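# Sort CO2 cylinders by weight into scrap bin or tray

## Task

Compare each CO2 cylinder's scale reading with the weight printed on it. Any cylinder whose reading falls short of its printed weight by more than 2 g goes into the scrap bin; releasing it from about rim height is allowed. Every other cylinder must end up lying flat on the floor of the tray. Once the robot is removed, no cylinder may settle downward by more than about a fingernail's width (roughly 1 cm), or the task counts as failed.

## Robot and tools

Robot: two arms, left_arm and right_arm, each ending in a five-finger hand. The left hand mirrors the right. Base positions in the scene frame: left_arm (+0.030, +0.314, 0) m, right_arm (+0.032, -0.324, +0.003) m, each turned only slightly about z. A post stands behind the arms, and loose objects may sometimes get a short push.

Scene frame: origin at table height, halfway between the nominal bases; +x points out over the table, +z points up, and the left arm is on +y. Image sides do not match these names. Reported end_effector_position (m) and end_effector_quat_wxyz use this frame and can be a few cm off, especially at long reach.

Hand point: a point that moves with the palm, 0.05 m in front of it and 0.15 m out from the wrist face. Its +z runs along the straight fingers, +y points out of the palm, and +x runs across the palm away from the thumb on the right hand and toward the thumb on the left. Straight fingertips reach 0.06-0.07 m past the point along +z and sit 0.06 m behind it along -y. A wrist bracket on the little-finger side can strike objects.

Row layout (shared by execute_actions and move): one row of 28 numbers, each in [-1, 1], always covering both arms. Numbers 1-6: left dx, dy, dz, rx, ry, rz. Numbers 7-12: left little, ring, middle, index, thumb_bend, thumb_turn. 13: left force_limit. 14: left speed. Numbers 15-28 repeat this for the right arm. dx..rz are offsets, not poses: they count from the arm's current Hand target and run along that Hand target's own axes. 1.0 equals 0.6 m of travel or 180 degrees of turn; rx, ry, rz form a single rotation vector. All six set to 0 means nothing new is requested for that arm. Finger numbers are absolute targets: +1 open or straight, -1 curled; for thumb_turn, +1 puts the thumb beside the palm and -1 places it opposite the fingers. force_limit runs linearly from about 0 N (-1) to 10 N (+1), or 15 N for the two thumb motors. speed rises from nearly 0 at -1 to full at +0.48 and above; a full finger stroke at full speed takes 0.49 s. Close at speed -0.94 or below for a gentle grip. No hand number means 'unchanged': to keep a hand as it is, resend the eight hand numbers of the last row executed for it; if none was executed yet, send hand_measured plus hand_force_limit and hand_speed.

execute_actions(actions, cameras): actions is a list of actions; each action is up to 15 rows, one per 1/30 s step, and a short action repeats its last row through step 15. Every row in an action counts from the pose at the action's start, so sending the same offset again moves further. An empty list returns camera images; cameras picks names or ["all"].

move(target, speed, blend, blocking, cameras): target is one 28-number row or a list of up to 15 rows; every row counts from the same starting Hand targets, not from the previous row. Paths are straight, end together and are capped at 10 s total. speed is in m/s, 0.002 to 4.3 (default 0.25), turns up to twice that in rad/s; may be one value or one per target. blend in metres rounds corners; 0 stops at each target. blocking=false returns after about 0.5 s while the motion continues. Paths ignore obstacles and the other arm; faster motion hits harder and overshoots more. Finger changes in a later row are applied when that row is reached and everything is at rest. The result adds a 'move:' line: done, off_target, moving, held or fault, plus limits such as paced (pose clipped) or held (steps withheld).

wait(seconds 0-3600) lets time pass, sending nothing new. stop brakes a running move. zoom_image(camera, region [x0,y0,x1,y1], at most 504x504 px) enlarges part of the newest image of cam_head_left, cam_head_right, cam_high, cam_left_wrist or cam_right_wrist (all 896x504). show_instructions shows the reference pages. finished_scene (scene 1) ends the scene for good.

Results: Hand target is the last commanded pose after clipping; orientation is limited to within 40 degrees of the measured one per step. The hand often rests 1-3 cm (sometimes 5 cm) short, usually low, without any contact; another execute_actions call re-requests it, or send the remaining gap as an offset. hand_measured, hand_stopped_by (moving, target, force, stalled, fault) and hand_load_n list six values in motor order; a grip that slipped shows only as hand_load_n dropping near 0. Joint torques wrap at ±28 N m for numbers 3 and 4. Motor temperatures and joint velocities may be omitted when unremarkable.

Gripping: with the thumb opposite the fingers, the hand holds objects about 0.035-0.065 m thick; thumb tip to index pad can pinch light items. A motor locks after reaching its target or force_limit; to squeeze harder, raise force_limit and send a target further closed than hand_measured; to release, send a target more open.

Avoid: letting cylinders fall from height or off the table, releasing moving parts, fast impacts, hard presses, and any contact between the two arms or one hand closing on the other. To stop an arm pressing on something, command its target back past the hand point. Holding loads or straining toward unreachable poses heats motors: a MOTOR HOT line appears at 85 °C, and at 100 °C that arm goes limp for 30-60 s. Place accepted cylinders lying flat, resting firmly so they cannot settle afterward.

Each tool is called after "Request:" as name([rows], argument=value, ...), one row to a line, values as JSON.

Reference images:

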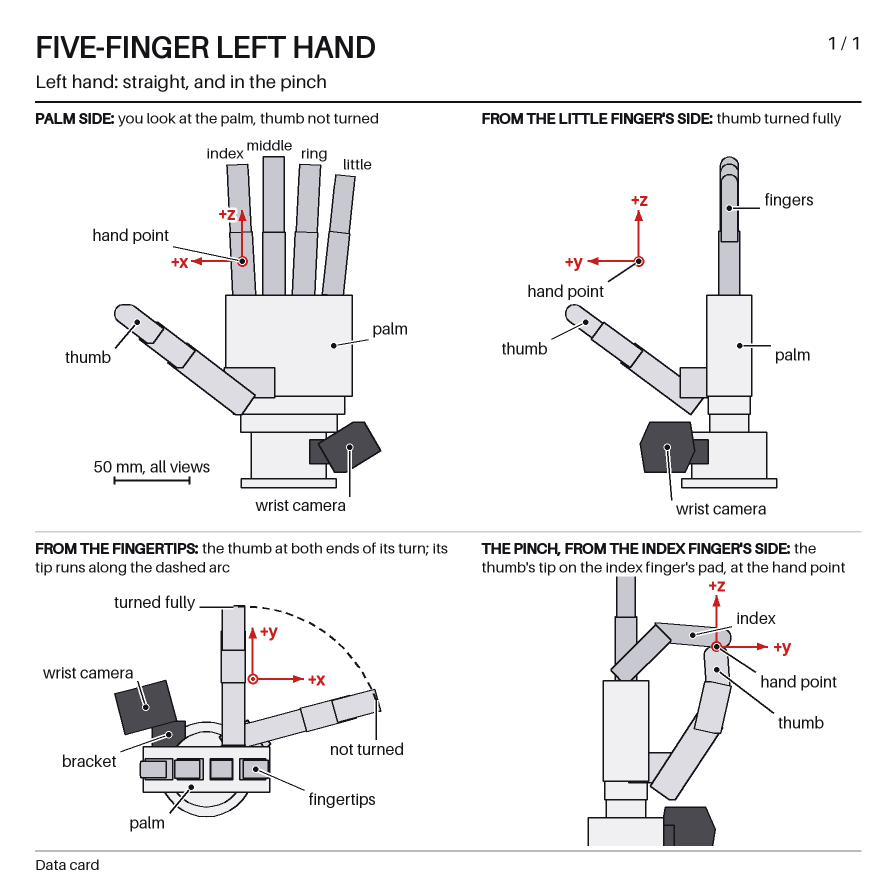

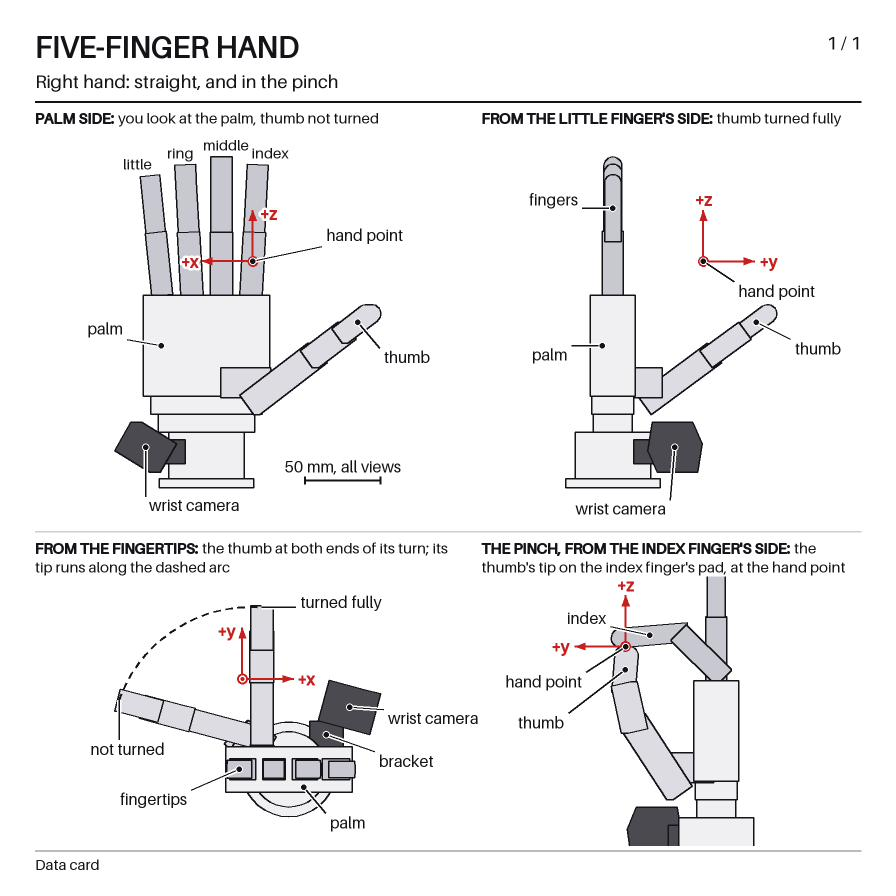

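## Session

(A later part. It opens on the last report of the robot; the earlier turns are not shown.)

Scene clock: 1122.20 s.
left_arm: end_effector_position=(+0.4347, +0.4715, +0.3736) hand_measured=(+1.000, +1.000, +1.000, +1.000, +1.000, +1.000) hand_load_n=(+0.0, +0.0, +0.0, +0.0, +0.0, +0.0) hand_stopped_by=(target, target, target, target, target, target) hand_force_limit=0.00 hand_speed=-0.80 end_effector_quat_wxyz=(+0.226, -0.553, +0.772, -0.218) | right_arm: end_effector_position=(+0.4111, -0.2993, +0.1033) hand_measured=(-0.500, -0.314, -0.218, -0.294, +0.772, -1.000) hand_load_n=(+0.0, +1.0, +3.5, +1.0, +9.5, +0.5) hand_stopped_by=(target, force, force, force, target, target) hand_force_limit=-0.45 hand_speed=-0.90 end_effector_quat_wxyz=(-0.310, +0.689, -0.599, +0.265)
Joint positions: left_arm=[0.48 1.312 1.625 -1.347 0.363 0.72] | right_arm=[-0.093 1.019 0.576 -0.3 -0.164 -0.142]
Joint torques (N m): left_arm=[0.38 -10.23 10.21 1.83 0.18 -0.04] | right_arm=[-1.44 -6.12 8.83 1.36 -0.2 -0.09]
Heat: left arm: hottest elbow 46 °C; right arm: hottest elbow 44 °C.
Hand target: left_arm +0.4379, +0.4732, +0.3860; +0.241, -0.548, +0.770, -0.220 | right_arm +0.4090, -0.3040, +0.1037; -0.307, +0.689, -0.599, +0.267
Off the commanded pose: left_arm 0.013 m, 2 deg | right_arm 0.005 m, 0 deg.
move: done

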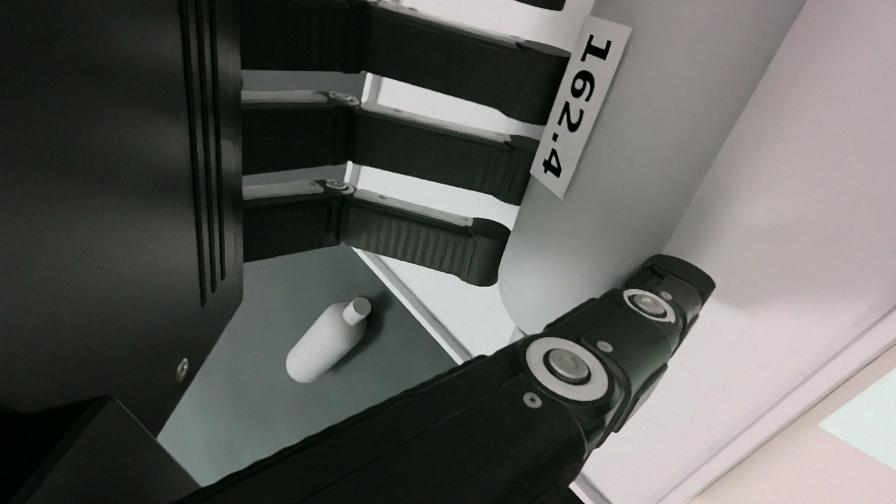

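Request:
move(target=[0,0,0,0,0,0,1,1,1,1,1,1,0,-0.8, 0,-0.1239,-0.1115,0,0,0,-0.5,-0.5,-0.4,-0.5,0.77,-1,-0.45,-0.9], speed=0.08, cameras=["cam_right_wrist","cam_head_left"])

Request:
zoom_image(camera="cam_head_left", region=[530, 180, 730, 340])

Scene clock: 1134.70 s.
left_arm: end_effector_position=(+0.4347, +0.4715, +0.3736) hand_measured=(+1.000, +1.000, +1.000, +1.000, +1.000, +1.000) hand_load_n=(+0.0, +0.0, +0.0, +0.0, -0.5, +0.0) hand_stopped_by=(target, target, target, target, target, target) hand_force_limit=0.00 hand_speed=-0.80 end_effector_quat_wxyz=(+0.226, -0.553, +0.772, -0.218) | right_arm: end_effector_position=(+0.4001, -0.2985, +0.1850) hand_measured=(-0.500, -0.314, -0.218, -0.294, +0.770, -1.000) hand_load_n=(+0.0, +0.0, +0.0, +0.0, +0.0, +0.0) hand_stopped_by=(target, force, force, force, target, target) hand_force_limit=-0.45 hand_speed=-0.90 end_effector_quat_wxyz=(-0.301, +0.693, -0.604, +0.253)
Joint positions: left_arm=[0.48 1.312 1.625 -1.347 0.363 0.72] | right_arm=[-0.093 0.917 0.756 -0.614 -0.164 -0.142]
Joint torques (N m): left_arm=[0.5 -10.29 10.22 1.84 0.19 -0.04] | right_arm=[-1.32 -5.01 12.71 1.25 -0.18 -0.07]
Heat: left arm: hottest elbow 46 °C; right arm: hottest elbow 43 °C.
Hand target: left_arm +0.4379, +0.4732, +0.3860; +0.241, -0.548, +0.770, -0.220 | right_arm +0.4090, -0.3039, +0.2038; -0.307, +0.689, -0.599, +0.267
Off the commanded pose: left_arm 0.013 m, 2 deg | right_arm 0.021 m, 2 deg.
move: off_target (right_arm)
Images, in order (width x height): cam_head_left 896x504, cam_right_wrist 896x504.

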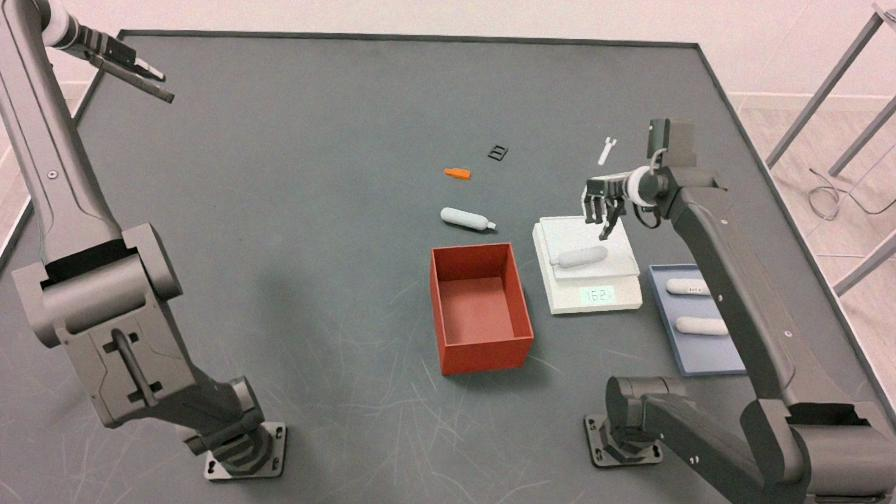

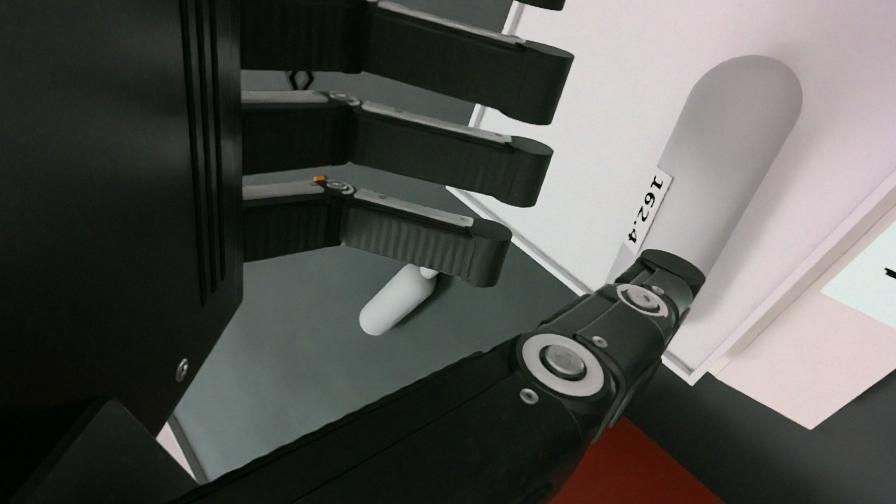

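Scaled by 2.520 from the camera's image (finer frame: 1280x720).

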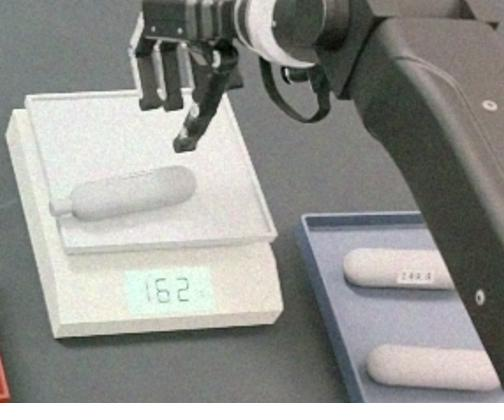

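Request:
move(target=[0,0,0,0,0,0,1,1,1,1,1,1,0,-0.8, -0.063,0.1173,0.0815,0,-0.0124,-0.0112,0.2,0.15,0.18,0.15,1,-1,-0.4,-0.6], speed=0.08, cameras=["cam_right_wrist","cam_head_left"])

Scene clock: 1143.77 s.
left_arm: end_effector_position=(+0.4347, +0.4715, +0.3736) hand_measured=(+1.000, +1.000, +1.000, +1.000, +1.000, +1.000) hand_load_n=(+0.0, +0.0, +0.0, +0.0, +0.0, +0.0) hand_stopped_by=(target, target, target, target, target, target) hand_force_limit=0.00 hand_speed=-0.80 end_effector_quat_wxyz=(+0.226, -0.553, +0.772, -0.218) | right_arm: end_effector_position=(+0.3978, -0.2765, +0.1316) hand_measured=(+0.200, +0.150, +0.180, +0.150, +1.000, -1.000) hand_load_n=(+0.0, +0.0, +0.5, +0.0, +0.0, +0.0) hand_stopped_by=(target, target, target, target, target, target) hand_force_limit=-0.40 hand_speed=-0.60 end_effector_quat_wxyz=(-0.317, +0.701, -0.577, +0.276)
Joint positions: left_arm=[0.48 1.312 1.625 -1.347 0.363 0.72] | right_arm=[-0.013 0.918 0.589 -0.382 -0.122 -0.131]
Joint torques (N m): left_arm=[0.32 -10.29 10.22 1.81 0.19 -0.05] | right_arm=[1.44 -2.96 8.27 1.8 -0.17 0.23]
Heat: left arm: hottest elbow 46 °C; right arm: hottest elbow 43 °C.
Hand target: left_arm +0.4379, +0.4732, +0.3860; +0.241, -0.548, +0.770, -0.220 | right_arm +0.3931, -0.2680, +0.1187; -0.314, +0.705, -0.581, +0.259
Off the commanded pose: left_arm 0.013 m, 2 deg | right_arm 0.016 m, 2 deg.
move: off_target (right_arm)
Images, in order (width x height): cam_head_left 896x504, cam_right_wrist 896x504.

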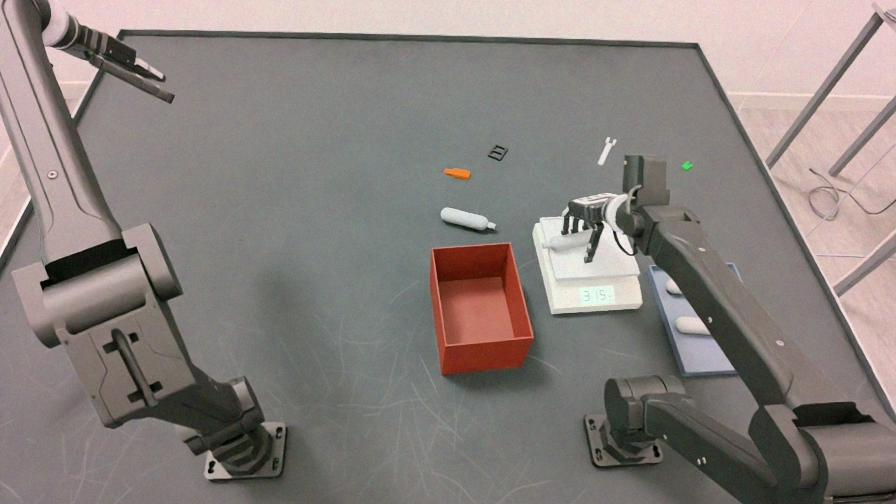

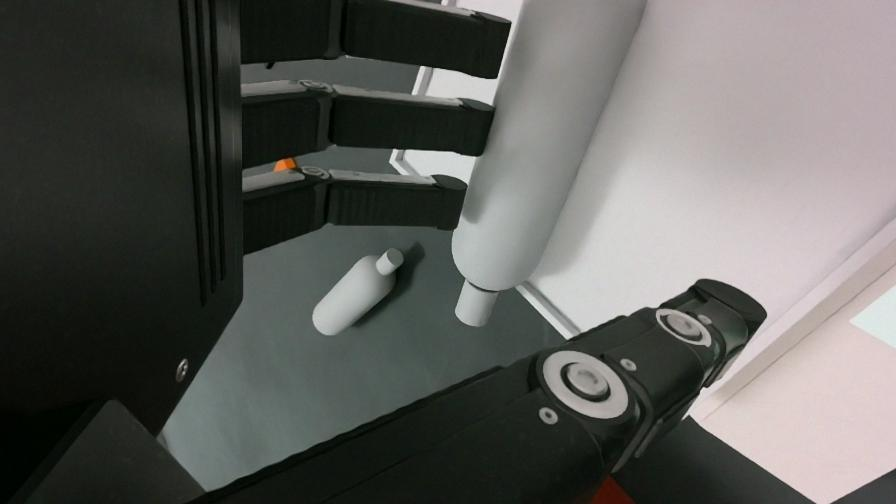

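Request:
move(target=[0,0,0,0,0,0,1,1,1,1,1,1,0,-0.8, 0,-0.075,-0.067,0,0,0,0.2,0.15,0.18,0.15,1,-1,-0.4,-0.6], speed=0.08, cameras=["cam_right_wrist","cam_head_left"])

Request:
zoom_image(camera="cam_head_left", region=[530, 180, 690, 310])

Scene clock: 1147.87 s.
left_arm: end_effector_position=(+0.4347, +0.4715, +0.3736) hand_measured=(+1.000, +1.000, +1.000, +1.000, +1.000, +1.000) hand_load_n=(+0.0, +0.0, +0.0, +0.0, +0.0, +0.0) hand_stopped_by=(target, target, target, target, target, target) hand_force_limit=0.00 hand_speed=-0.80 end_effector_quat_wxyz=(+0.226, -0.553, +0.772, -0.218) | right_arm: end_effector_position=(+0.3841, -0.2738, +0.1588) hand_measured=(+0.200, +0.150, +0.180, +0.150, +1.000, -1.000) hand_load_n=(+0.0, +0.0, +0.0, +0.0, +0.0, +0.0) hand_stopped_by=(target, target, target, target, target, target) hand_force_limit=-0.40 hand_speed=-0.60 end_effector_quat_wxyz=(-0.300, +0.709, -0.586, +0.252)
Joint positions: left_arm=[0.48 1.312 1.625 -1.347 0.363 0.72] | right_arm=[-0.006 0.884 0.671 -0.559 -0.122 -0.125]
Joint torques (N m): left_arm=[0.44 -10.23 10.22 1.83 0.19 -0.04] | right_arm=[0.91 -4.54 12.74 1.28 -0.16 0.17]
Heat: left arm: hottest elbow 46 °C; right arm: hottest elbow 43 °C.
Hand target: left_arm +0.4379, +0.4732, +0.3860; +0.241, -0.548, +0.770, -0.220 | right_arm +0.3933, -0.2680, +0.1790; -0.314, +0.705, -0.581, +0.259
Off the commanded pose: left_arm 0.013 m, 2 deg | right_arm 0.023 m, 2 deg.
move: off_target (right_arm)
Images, in order (width x height): cam_head_left 896x504, cam_right_wrist 896x504.

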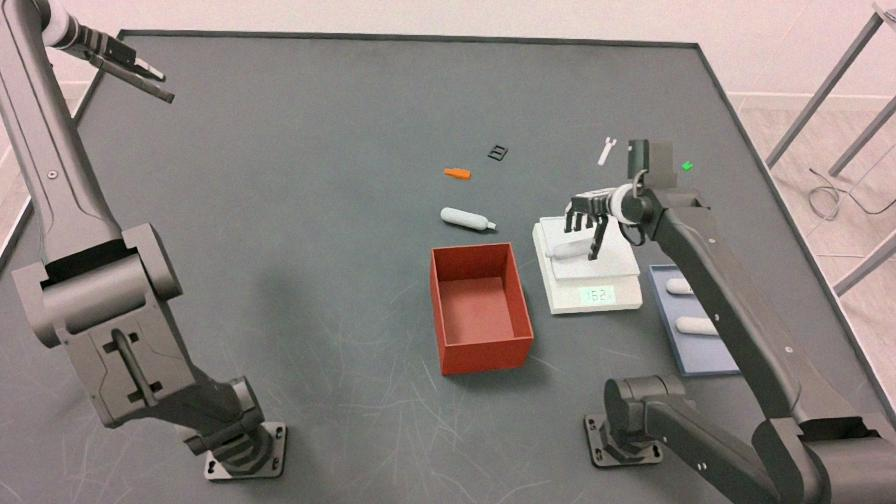

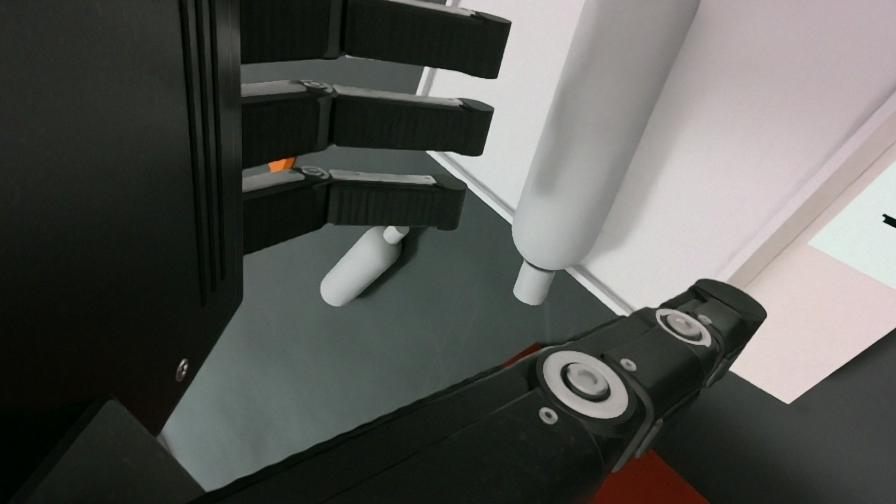

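Scaled by 3.150 from the camera's image (finer frame: 1280x720).

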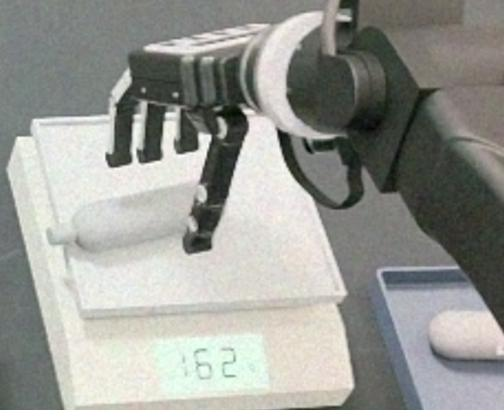

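Request:
wait(seconds=1, cameras=["cam_right_wrist","cam_head_left","cam_head_right"])

Request:
zoom_image(camera="cam_head_left", region=[530, 180, 690, 310])

Scene clock: 1150.87 s.
left_arm: end_effector_position=(+0.4347, +0.4715, +0.3736) hand_measured=(+1.000, +1.000, +1.000, +1.000, +1.000, +1.000) hand_load_n=(-0.5, +0.0, +0.0, +0.0, +0.0, -0.5) hand_stopped_by=(target, target, target, target, target, target) hand_force_limit=0.00 hand_speed=-0.80 end_effector_quat_wxyz=(+0.226, -0.553, +0.772, -0.218) | right_arm: end_effector_position=(+0.3841, -0.2738, +0.1588) hand_measured=(+0.200, +0.150, +0.180, +0.150, +1.000, -1.000) hand_load_n=(+0.0, +0.0, +0.0, +0.0, +0.0, +0.0) hand_stopped_by=(target, target, target, target, target, target) hand_force_limit=-0.40 hand_speed=-0.60 end_effector_quat_wxyz=(-0.300, +0.709, -0.586, +0.252)
Joint positions: left_arm=[0.48 1.312 1.625 -1.347 0.363 0.72] | right_arm=[-0.006 0.884 0.671 -0.559 -0.122 -0.125]
Joint torques (N m): left_arm=[0.38 -10.23 10.22 1.83 0.19 -0.04] | right_arm=[0.91 -4.54 12.71 1.29 -0.16 0.17]
Heat: left arm: hottest elbow 46 °C; right arm: hottest elbow 43 °C.
Hand target: left_arm +0.4379, +0.4732, +0.3860; +0.241, -0.548, +0.770, -0.220 | right_arm +0.3933, -0.2680, +0.1790; -0.314, +0.705, -0.581, +0.259
Off the commanded pose: left_arm 0.013 m, 2 deg | right_arm 0.023 m, 2 deg.
wait: 1.00 s; at rest from the start
Images, in order (width x height): cam_head_left 896x504, cam_head_right 896x504, cam_right_wrist 896x504.

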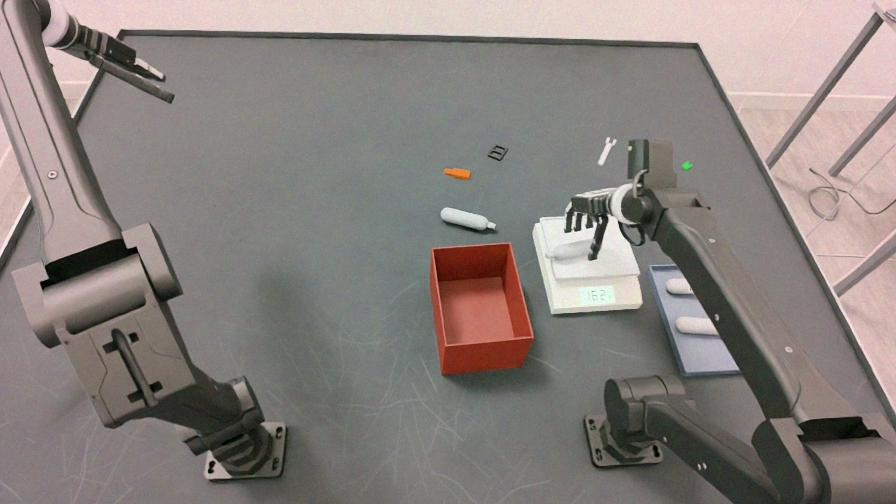

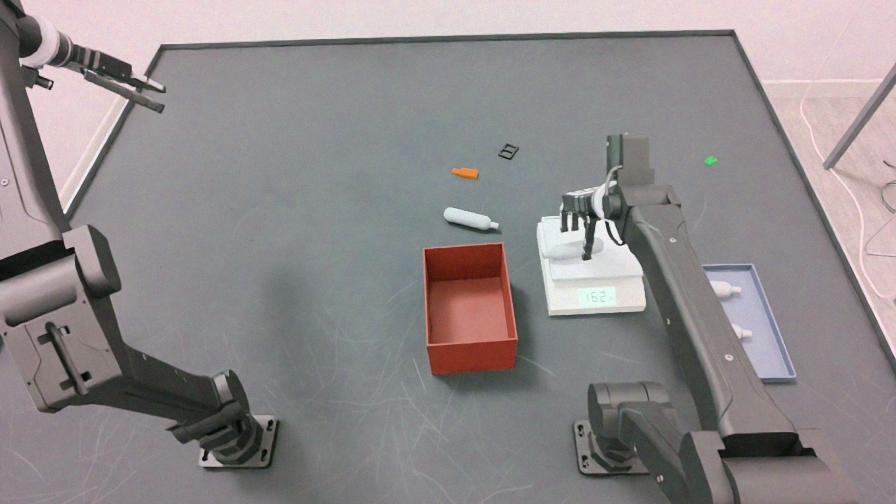

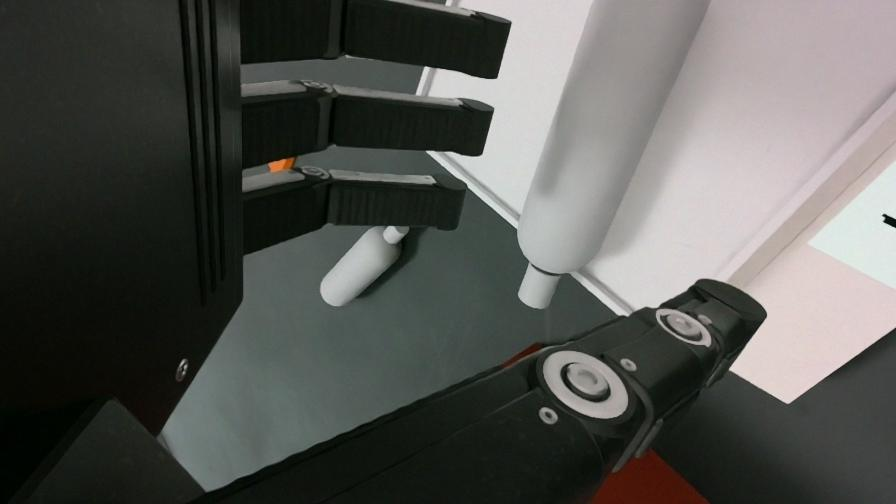

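Scaled by 3.150 from the camera's image (finer frame: 1280x720).

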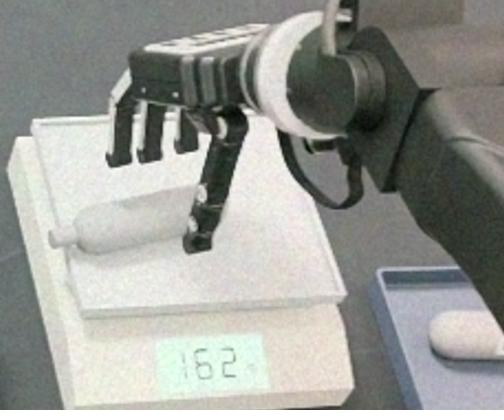

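Request:
move(target=[0,0,0,0,0,0,1,1,1,1,1,1,0,-0.8, -0.0017,0.0988,0.1008,0,0,0,0.2,0.15,0.15,0.15,0.9,-1,-0.4,-0.6], speed=0.08, cameras=["cam_right_wrist"])

Scene clock: 1157.70 s.
left_arm: end_effector_position=(+0.4347, +0.4715, +0.3736) hand_measured=(+1.000, +1.000, +1.000, +1.000, +1.000, +1.000) hand_load_n=(+0.0, +0.0, +0.0, +0.0, +0.0, -0.5) hand_stopped_by=(target, target, target, target, target, target) hand_force_limit=0.00 hand_speed=-0.80 end_effector_quat_wxyz=(+0.226, -0.553, +0.772, -0.218) | right_arm: end_effector_position=(+0.4012, -0.2704, +0.1026) hand_measured=(+0.200, +0.150, +0.150, +0.150, +0.900, -1.000) hand_load_n=(+0.0, +0.0, +0.0, +0.0, +0.0, +0.0) hand_stopped_by=(target, target, target, target, target, target) hand_force_limit=-0.40 hand_speed=-0.60 end_effector_quat_wxyz=(-0.318, +0.702, -0.578, +0.269)
Joint positions: left_arm=[0.48 1.312 1.625 -1.347 0.363 0.72] | right_arm=[0.001 0.978 0.542 -0.282 -0.122 -0.118]
Joint torques (N m): left_arm=[0.38 -10.23 10.24 1.81 0.19 -0.05] | right_arm=[0.97 -3.55 8.57 1.65 0.03 0.15]
Heat: left arm: hottest elbow 46 °C; right arm: hottest elbow 43 °C.
Hand target: left_arm +0.4379, +0.4732, +0.3860; +0.241, -0.548, +0.770, -0.220 | right_arm +0.3984, -0.2660, +0.0945; -0.314, +0.705, -0.581, +0.259
Off the commanded pose: left_arm 0.013 m, 2 deg | right_arm 0.010 m, 1 deg.
move: done

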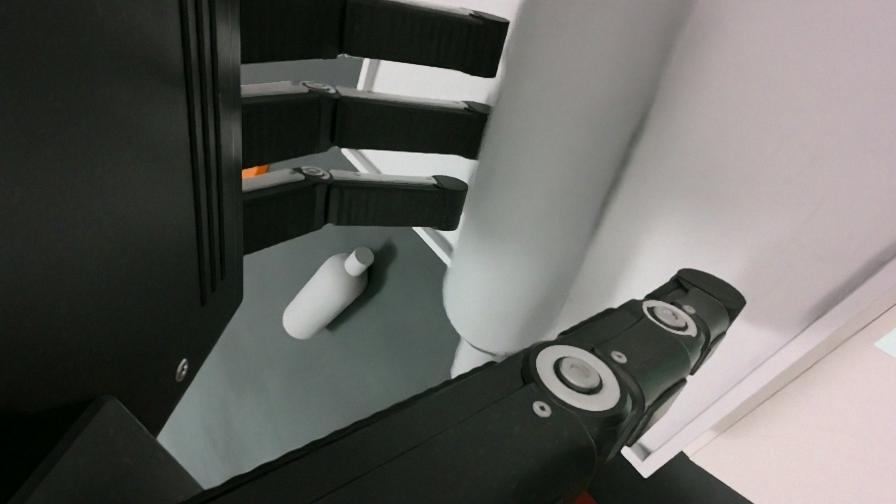

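Request:
move([
  [0,0,0,0,0,0,1,1,1,1,1,1,0,-0.8, -0.0017,-0.0067,0.0173,0,0,0,0.2,0.15,0.15,0.15,0.85,-1,-0.4,-0.6],
  [0,0,0,0,0,0,1,1,1,1,1,1,0,-0.8, -0.0017,-0.0067,0.0173,0,0,0,0.0,0.0,0.0,0.0,0.78,-1,-0.4,-0.88],
], speed=0.06, cameras=["cam_right_wrist","cam_head_left"])

Request:
zoom_image(camera="cam_head_left", region=[530, 180, 690, 310])

Scene clock: 1163.27 s.
left_arm: end_effector_position=(+0.4347, +0.4715, +0.3736) hand_measured=(+1.000, +1.000, +1.000, +1.000, +1.000, +1.000) hand_load_n=(+0.0, -0.5, +0.0, +0.0, +0.0, +0.0) hand_stopped_by=(target, target, target, target, target, target) hand_force_limit=0.00 hand_speed=-0.80 end_effector_quat_wxyz=(+0.226, -0.553, +0.772, -0.218) | right_arm: end_effector_position=(+0.4093, -0.2677, +0.0987) hand_measured=(+0.000, +0.000, +0.000, +0.000, +0.780, -1.000) hand_load_n=(+0.0, +0.0, +1.5, +0.0, +0.0, +0.5) hand_stopped_by=(target, target, target, target, target, target) hand_force_limit=-0.40 hand_speed=-0.88 end_effector_quat_wxyz=(-0.322, +0.700, -0.577, +0.272)
Joint positions: left_arm=[0.48 1.312 1.625 -1.347 0.363 0.72] | right_arm=[0.01 1.009 0.543 -0.241 -0.115 -0.111]
Joint torques (N m): left_arm=[0.38 -10.17 10.24 1.84 0.18 -0.04] | right_arm=[0.85 -3.25 9.48 1.26 0.07 0.13]
Heat: left arm: hottest elbow 46 °C; right arm: hottest elbow 43 °C.
Hand target: left_arm +0.4379, +0.4732, +0.3860; +0.241, -0.548, +0.770, -0.220 | right_arm +0.4084, -0.2630, +0.0906; -0.314, +0.705, -0.581, +0.259
Off the commanded pose: left_arm 0.013 m, 2 deg | right_arm 0.009 m, 2 deg.
move: done; target 2's new numbers were sent with right_arm's hand 0.012 m and 2 deg from that target
Images, in order (width x height): cam_head_left 896x504, cam_right_wrist 896x504.

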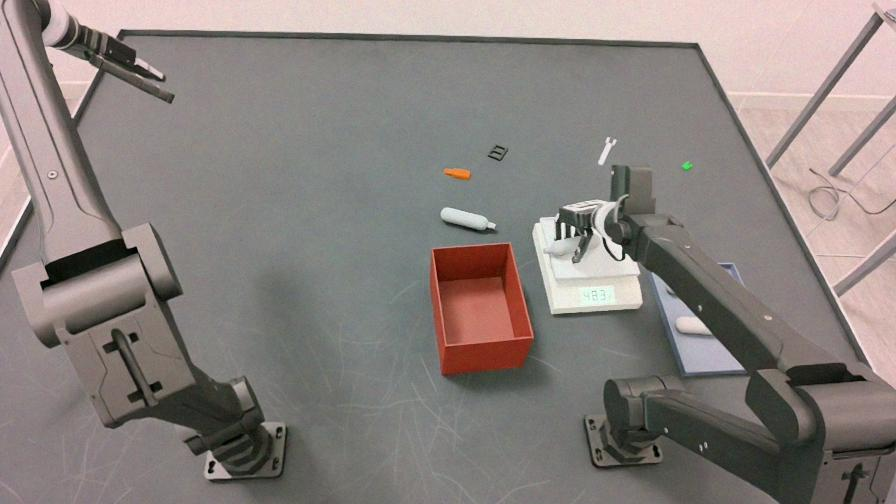

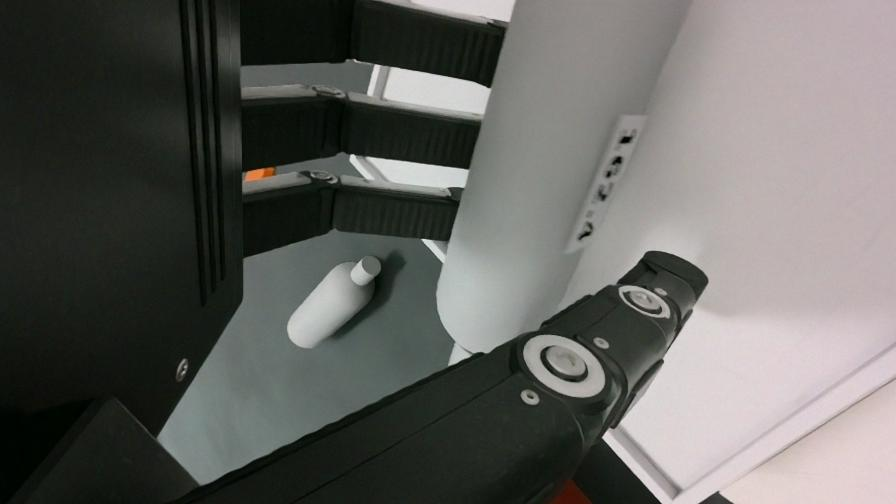

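Scaled by 3.150 from the camera's image (finer frame: 1280x720).

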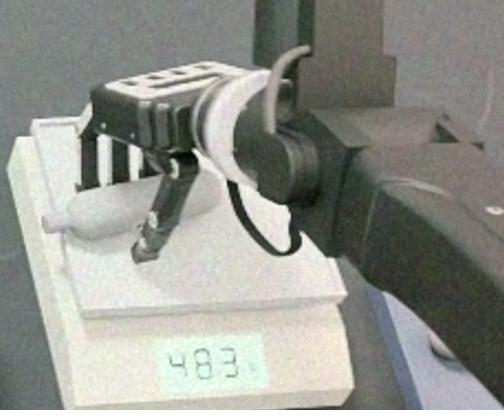

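Request:
move([
  [0,0,0,0,0,0,1,1,1,1,1,1,0,-0.8, 0,0,0,0,0,0,-0.5,-0.5,-0.5,-0.5,0.77,-1,-0.45,-0.9],
  [0,0,0,0,0,0,1,1,1,1,1,1,0,-0.8, 0,0,0,0,0,0,-0.5,-0.5,-0.4,-0.5,0.77,-1,-0.45,-0.9],
], speed=0.05, cameras=["cam_right_wrist","cam_head_left"])

Request:
zoom_image(camera="cam_head_left", region=[530, 180, 690, 310])

Scene clock: 1168.87 s.
left_arm: end_effector_position=(+0.4347, +0.4715, +0.3736) hand_measured=(+1.000, +1.000, +1.000, +1.000, +1.000, +1.000) hand_load_n=(+0.0, +0.0, -0.5, +0.0, +0.0, -0.5) hand_stopped_by=(target, target, target, target, target, target) hand_force_limit=0.00 hand_speed=-0.80 end_effector_quat_wxyz=(+0.226, -0.553, +0.772, -0.218) | right_arm: end_effector_position=(+0.4087, -0.2676, +0.0924) hand_measured=(-0.498, -0.288, -0.266, -0.296, +0.772, -1.000) hand_load_n=(+1.5, +0.0, +4.5, +2.0, +11.5, +2.5) hand_stopped_by=(force, force, force, force, target, target) hand_force_limit=-0.45 hand_speed=-0.90 end_effector_quat_wxyz=(-0.316, +0.703, -0.579, +0.266)
Joint positions: left_arm=[0.48 1.312 1.625 -1.347 0.363 0.72] | right_arm=[0.011 1.026 0.543 -0.241 -0.114 -0.111]
Joint torques (N m): left_arm=[0.38 -10.23 10.25 1.84 0.19 -0.05] | right_arm=[0.85 -4.54 9.42 1.28 0.03 0.13]
Heat: left arm: hottest elbow 46 °C; right arm: hottest elbow 43 °C.
Hand target: left_arm +0.4379, +0.4732, +0.3860; +0.241, -0.548, +0.770, -0.220 | right_arm +0.4084, -0.2630, +0.0906; -0.314, +0.705, -0.581, +0.259
Off the commanded pose: left_arm 0.013 m, 2 deg | right_arm 0.005 m, 1 deg.
move: done
Images, in order (width x height): cam_head_left 896x504, cam_right_wrist 896x504.

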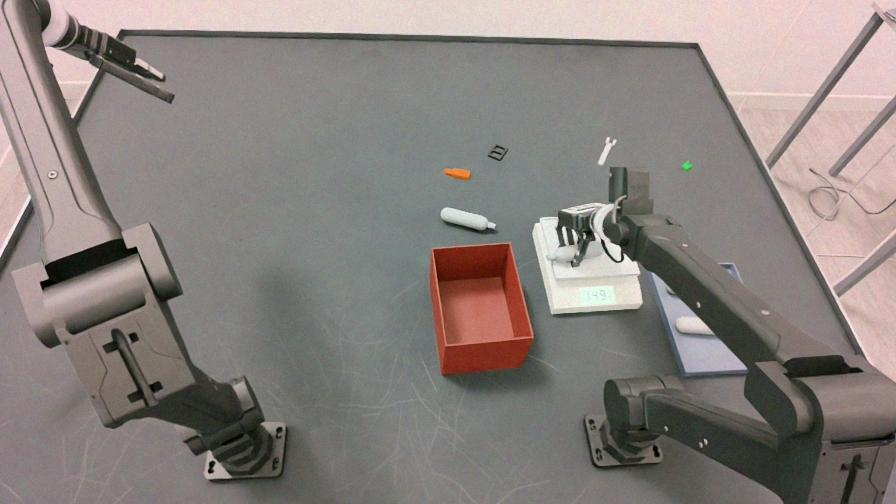

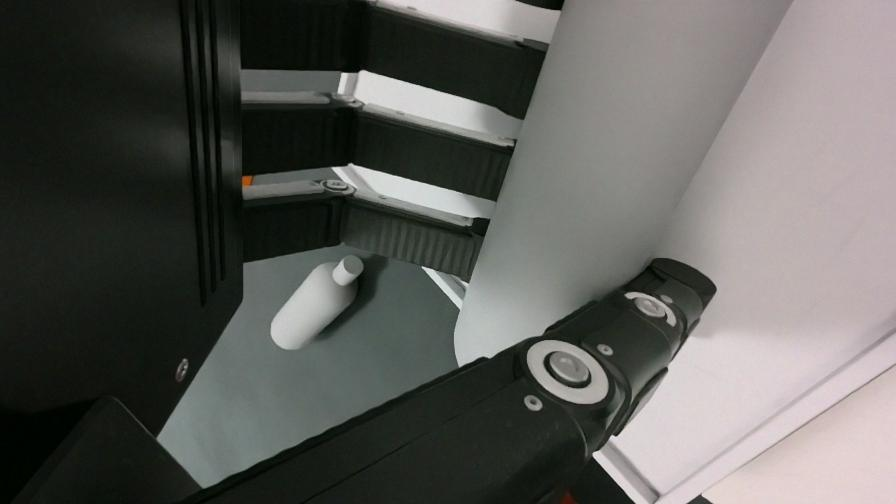

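Scaled by 3.150 from the camera's image (finer frame: 1280x720).

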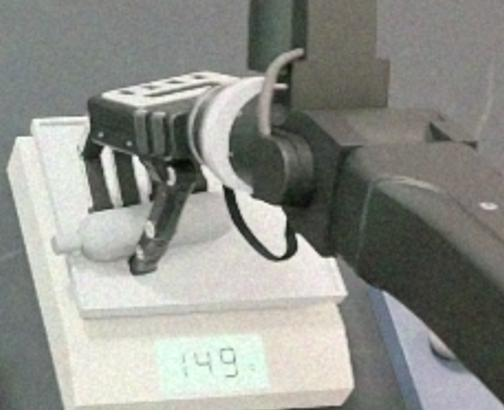

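Request:
move(target=[0,0,0,0,0,0,1,1,1,1,1,1,0,-0.8, 0,-0.0867,-0.078,0,0,0,-0.5,-0.5,-0.4,-0.5,0.77,-1,-0.45,-0.9], speed=0.05, cameras=["cam_right_wrist","cam_head_left"])

Request:
zoom_image(camera="cam_head_left", region=[530, 180, 690, 310])

Scene clock: 1174.60 s.
left_arm: end_effector_position=(+0.4347, +0.4715, +0.3736) hand_measured=(+1.000, +1.000, +1.000, +1.000, +1.000, +1.000) hand_load_n=(+0.0, +0.0, -0.5, +0.0, +0.0, +0.0) hand_stopped_by=(target, target, target, target, target, target) hand_force_limit=0.00 hand_speed=-0.80 end_effector_quat_wxyz=(+0.226, -0.553, +0.772, -0.218) | right_arm: end_effector_position=(+0.3924, -0.2681, +0.1311) hand_measured=(-0.498, -0.288, -0.266, -0.296, +0.772, -1.000) hand_load_n=(+1.5, +0.0, +5.0, +2.0, +11.5, +2.5) hand_stopped_by=(force, force, force, force, target, target) hand_force_limit=-0.45 hand_speed=-0.90 end_effector_quat_wxyz=(-0.295, +0.712, -0.590, +0.242)
Joint positions: left_arm=[0.48 1.312 1.625 -1.347 0.363 0.72] | right_arm=[0.011 0.955 0.642 -0.483 -0.114 -0.111]
Joint torques (N m): left_arm=[0.38 -10.29 10.24 1.83 0.19 -0.04] | right_arm=[0.91 -6.07 13.39 1.37 -0.01 0.14]
Heat: left arm: hottest elbow 46 °C; right arm: hottest elbow 43 °C.
Hand target: left_arm +0.4379, +0.4732, +0.3860; +0.241, -0.548, +0.770, -0.220 | right_arm +0.4084, -0.2630, +0.1606; -0.314, +0.705, -0.581, +0.259
Off the commanded pose: left_arm 0.013 m, 2 deg | right_arm 0.034 m, 3 deg.
move: off_target (right_arm)
Images, in order (width x height): cam_head_left 896x504, cam_right_wrist 896x504.

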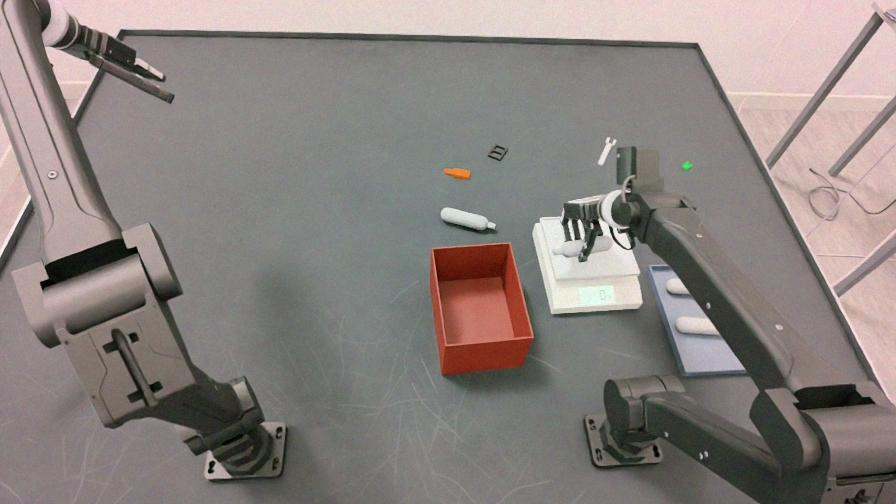

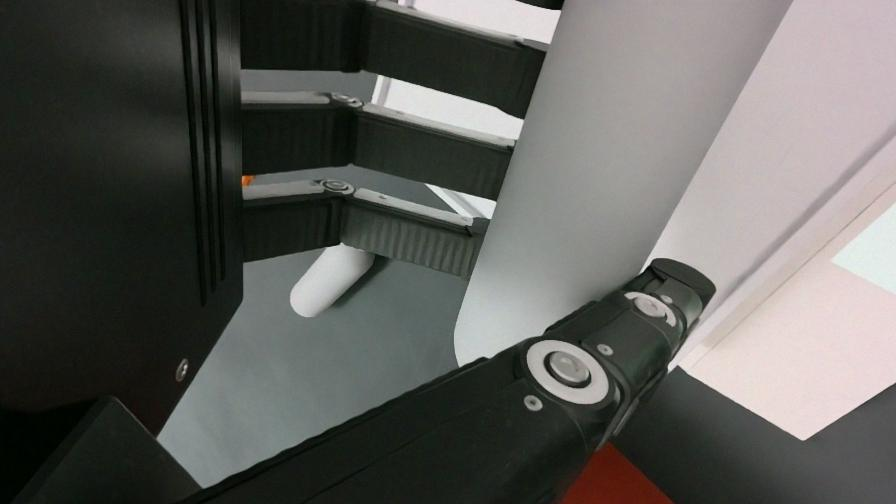

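Scaled by 3.150 from the camera's image (finer frame: 1280x720).

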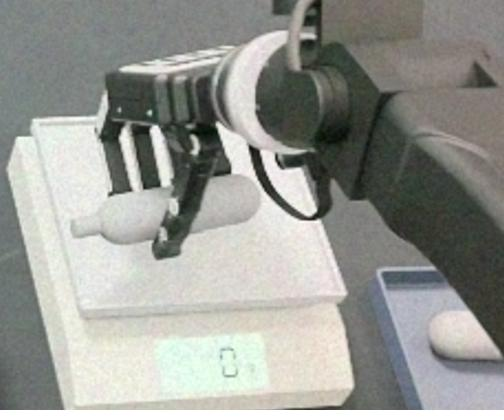

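Request:
move([
  [0,0,0,0,0,0,1,1,1,1,1,1,0,-0.8, 0,-0.0681,-0.0613,0,0,0,-0.5,-0.5,-0.4,-0.5,0.77,-1,-0.45,-0.9],
  [0,0,0,0,0,0,1,1,1,1,1,1,0,-0.8, 0.38,0.234,-0.3331,0,0.066,0.0595,-0.5,-0.5,-0.4,-0.5,0.77,-1,-0.45,-0.9],
], speed=0.15, blend=[0.03,0], cameras=["cam_right_wrist","cam_head_left","cam_high"])

Request:
zoom_image(camera="cam_head_left", region=[620, 230, 820, 390])

Scene clock: 1190.97 s.
left_arm: end_effector_position=(+0.4347, +0.4715, +0.3736) hand_measured=(+1.000, +1.000, +1.000, +1.000, +1.000, +1.000) hand_load_n=(+0.0, +0.0, +0.0, +0.0, +0.0, +0.0) hand_stopped_by=(target, target, target, target, target, target) hand_force_limit=0.00 hand_speed=-0.80 end_effector_quat_wxyz=(+0.226, -0.553, +0.772, -0.218) | right_arm: end_effector_position=(+0.2110, -0.5185, +0.1698) hand_measured=(-0.498, -0.288, -0.266, -0.296, +0.772, -1.000) hand_load_n=(+1.5, +0.0, +5.0, +2.0, +11.5, +2.5) hand_stopped_by=(force, force, force, force, target, target) hand_force_limit=-0.45 hand_speed=-0.90 end_effector_quat_wxyz=(+0.282, -0.613, +0.683, -0.280)
Joint positions: left_arm=[0.48 1.312 1.625 -1.347 0.363 0.72] | right_arm=[-1.262 0.874 0.733 -1.057 -0.746 -0.989]
Joint torques (N m): left_arm=[0.38 -10.23 10.24 1.84 0.19 -0.04] | right_arm=[-1.03 -3.25 13.12 0.77 -0.71 -0.07]
Heat: left arm: hottest elbow 46 °C; right arm: hottest elbow 47 °C.
Hand target: left_arm +0.4379, +0.4732, +0.3860; +0.241, -0.548, +0.770, -0.220 | right_arm +0.2138, -0.5330, +0.1899; +0.275, -0.617, +0.674, -0.300
Off the commanded pose: left_arm 0.013 m, 2 deg | right_arm 0.025 m, 3 deg.
move: off_target (right_arm); blend cut to 0.0275 m at target 1
Images, in order (width x height): cam_head_left 896x504, cam_high 896x504, cam_right_wrist 896x504.

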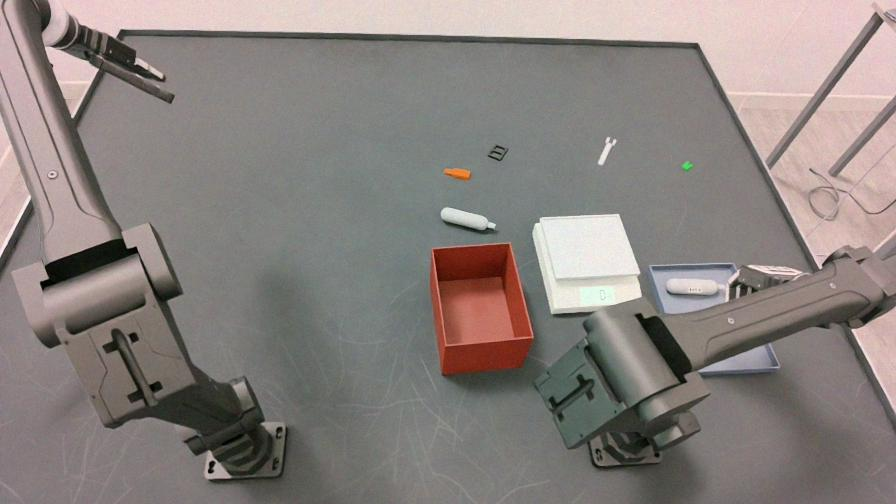

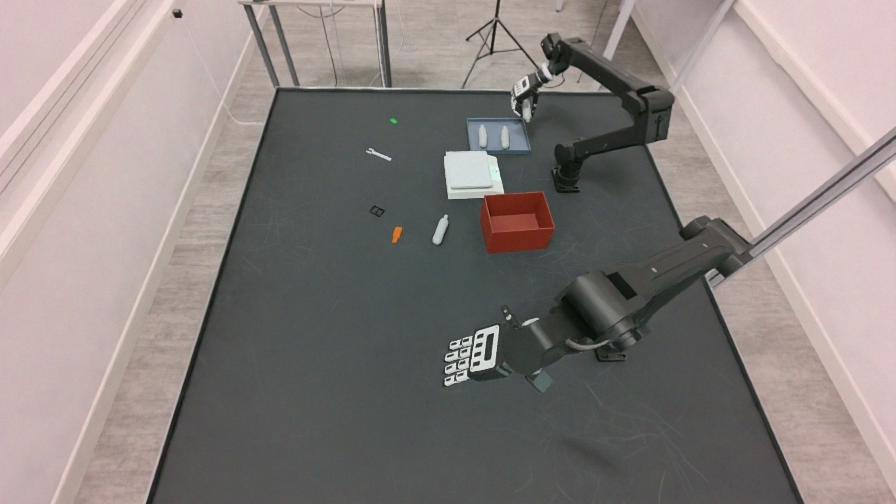

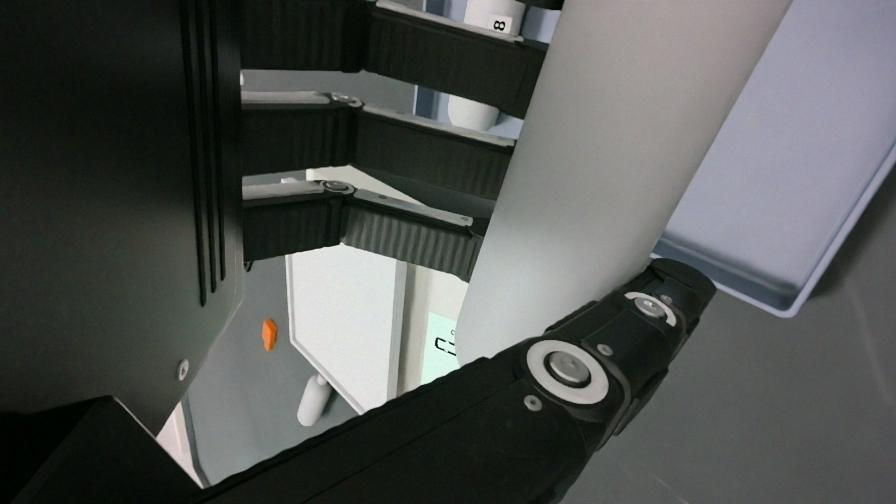

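Scaled by 2.520 from the camera's image (finer frame: 1280x720).

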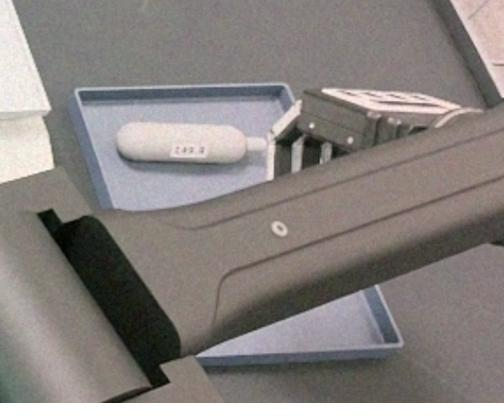

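Request:
zoom_image(camera="cam_high", region=[440, 90, 570, 170])

Scaled by 3.877 from the camera's image (finer frame: 1280x720).

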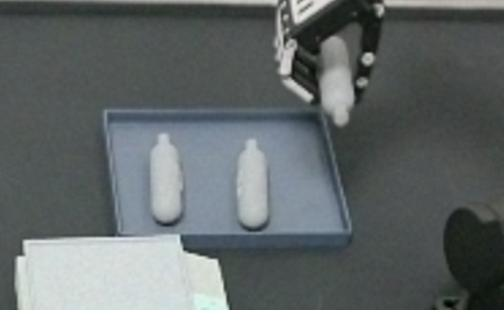

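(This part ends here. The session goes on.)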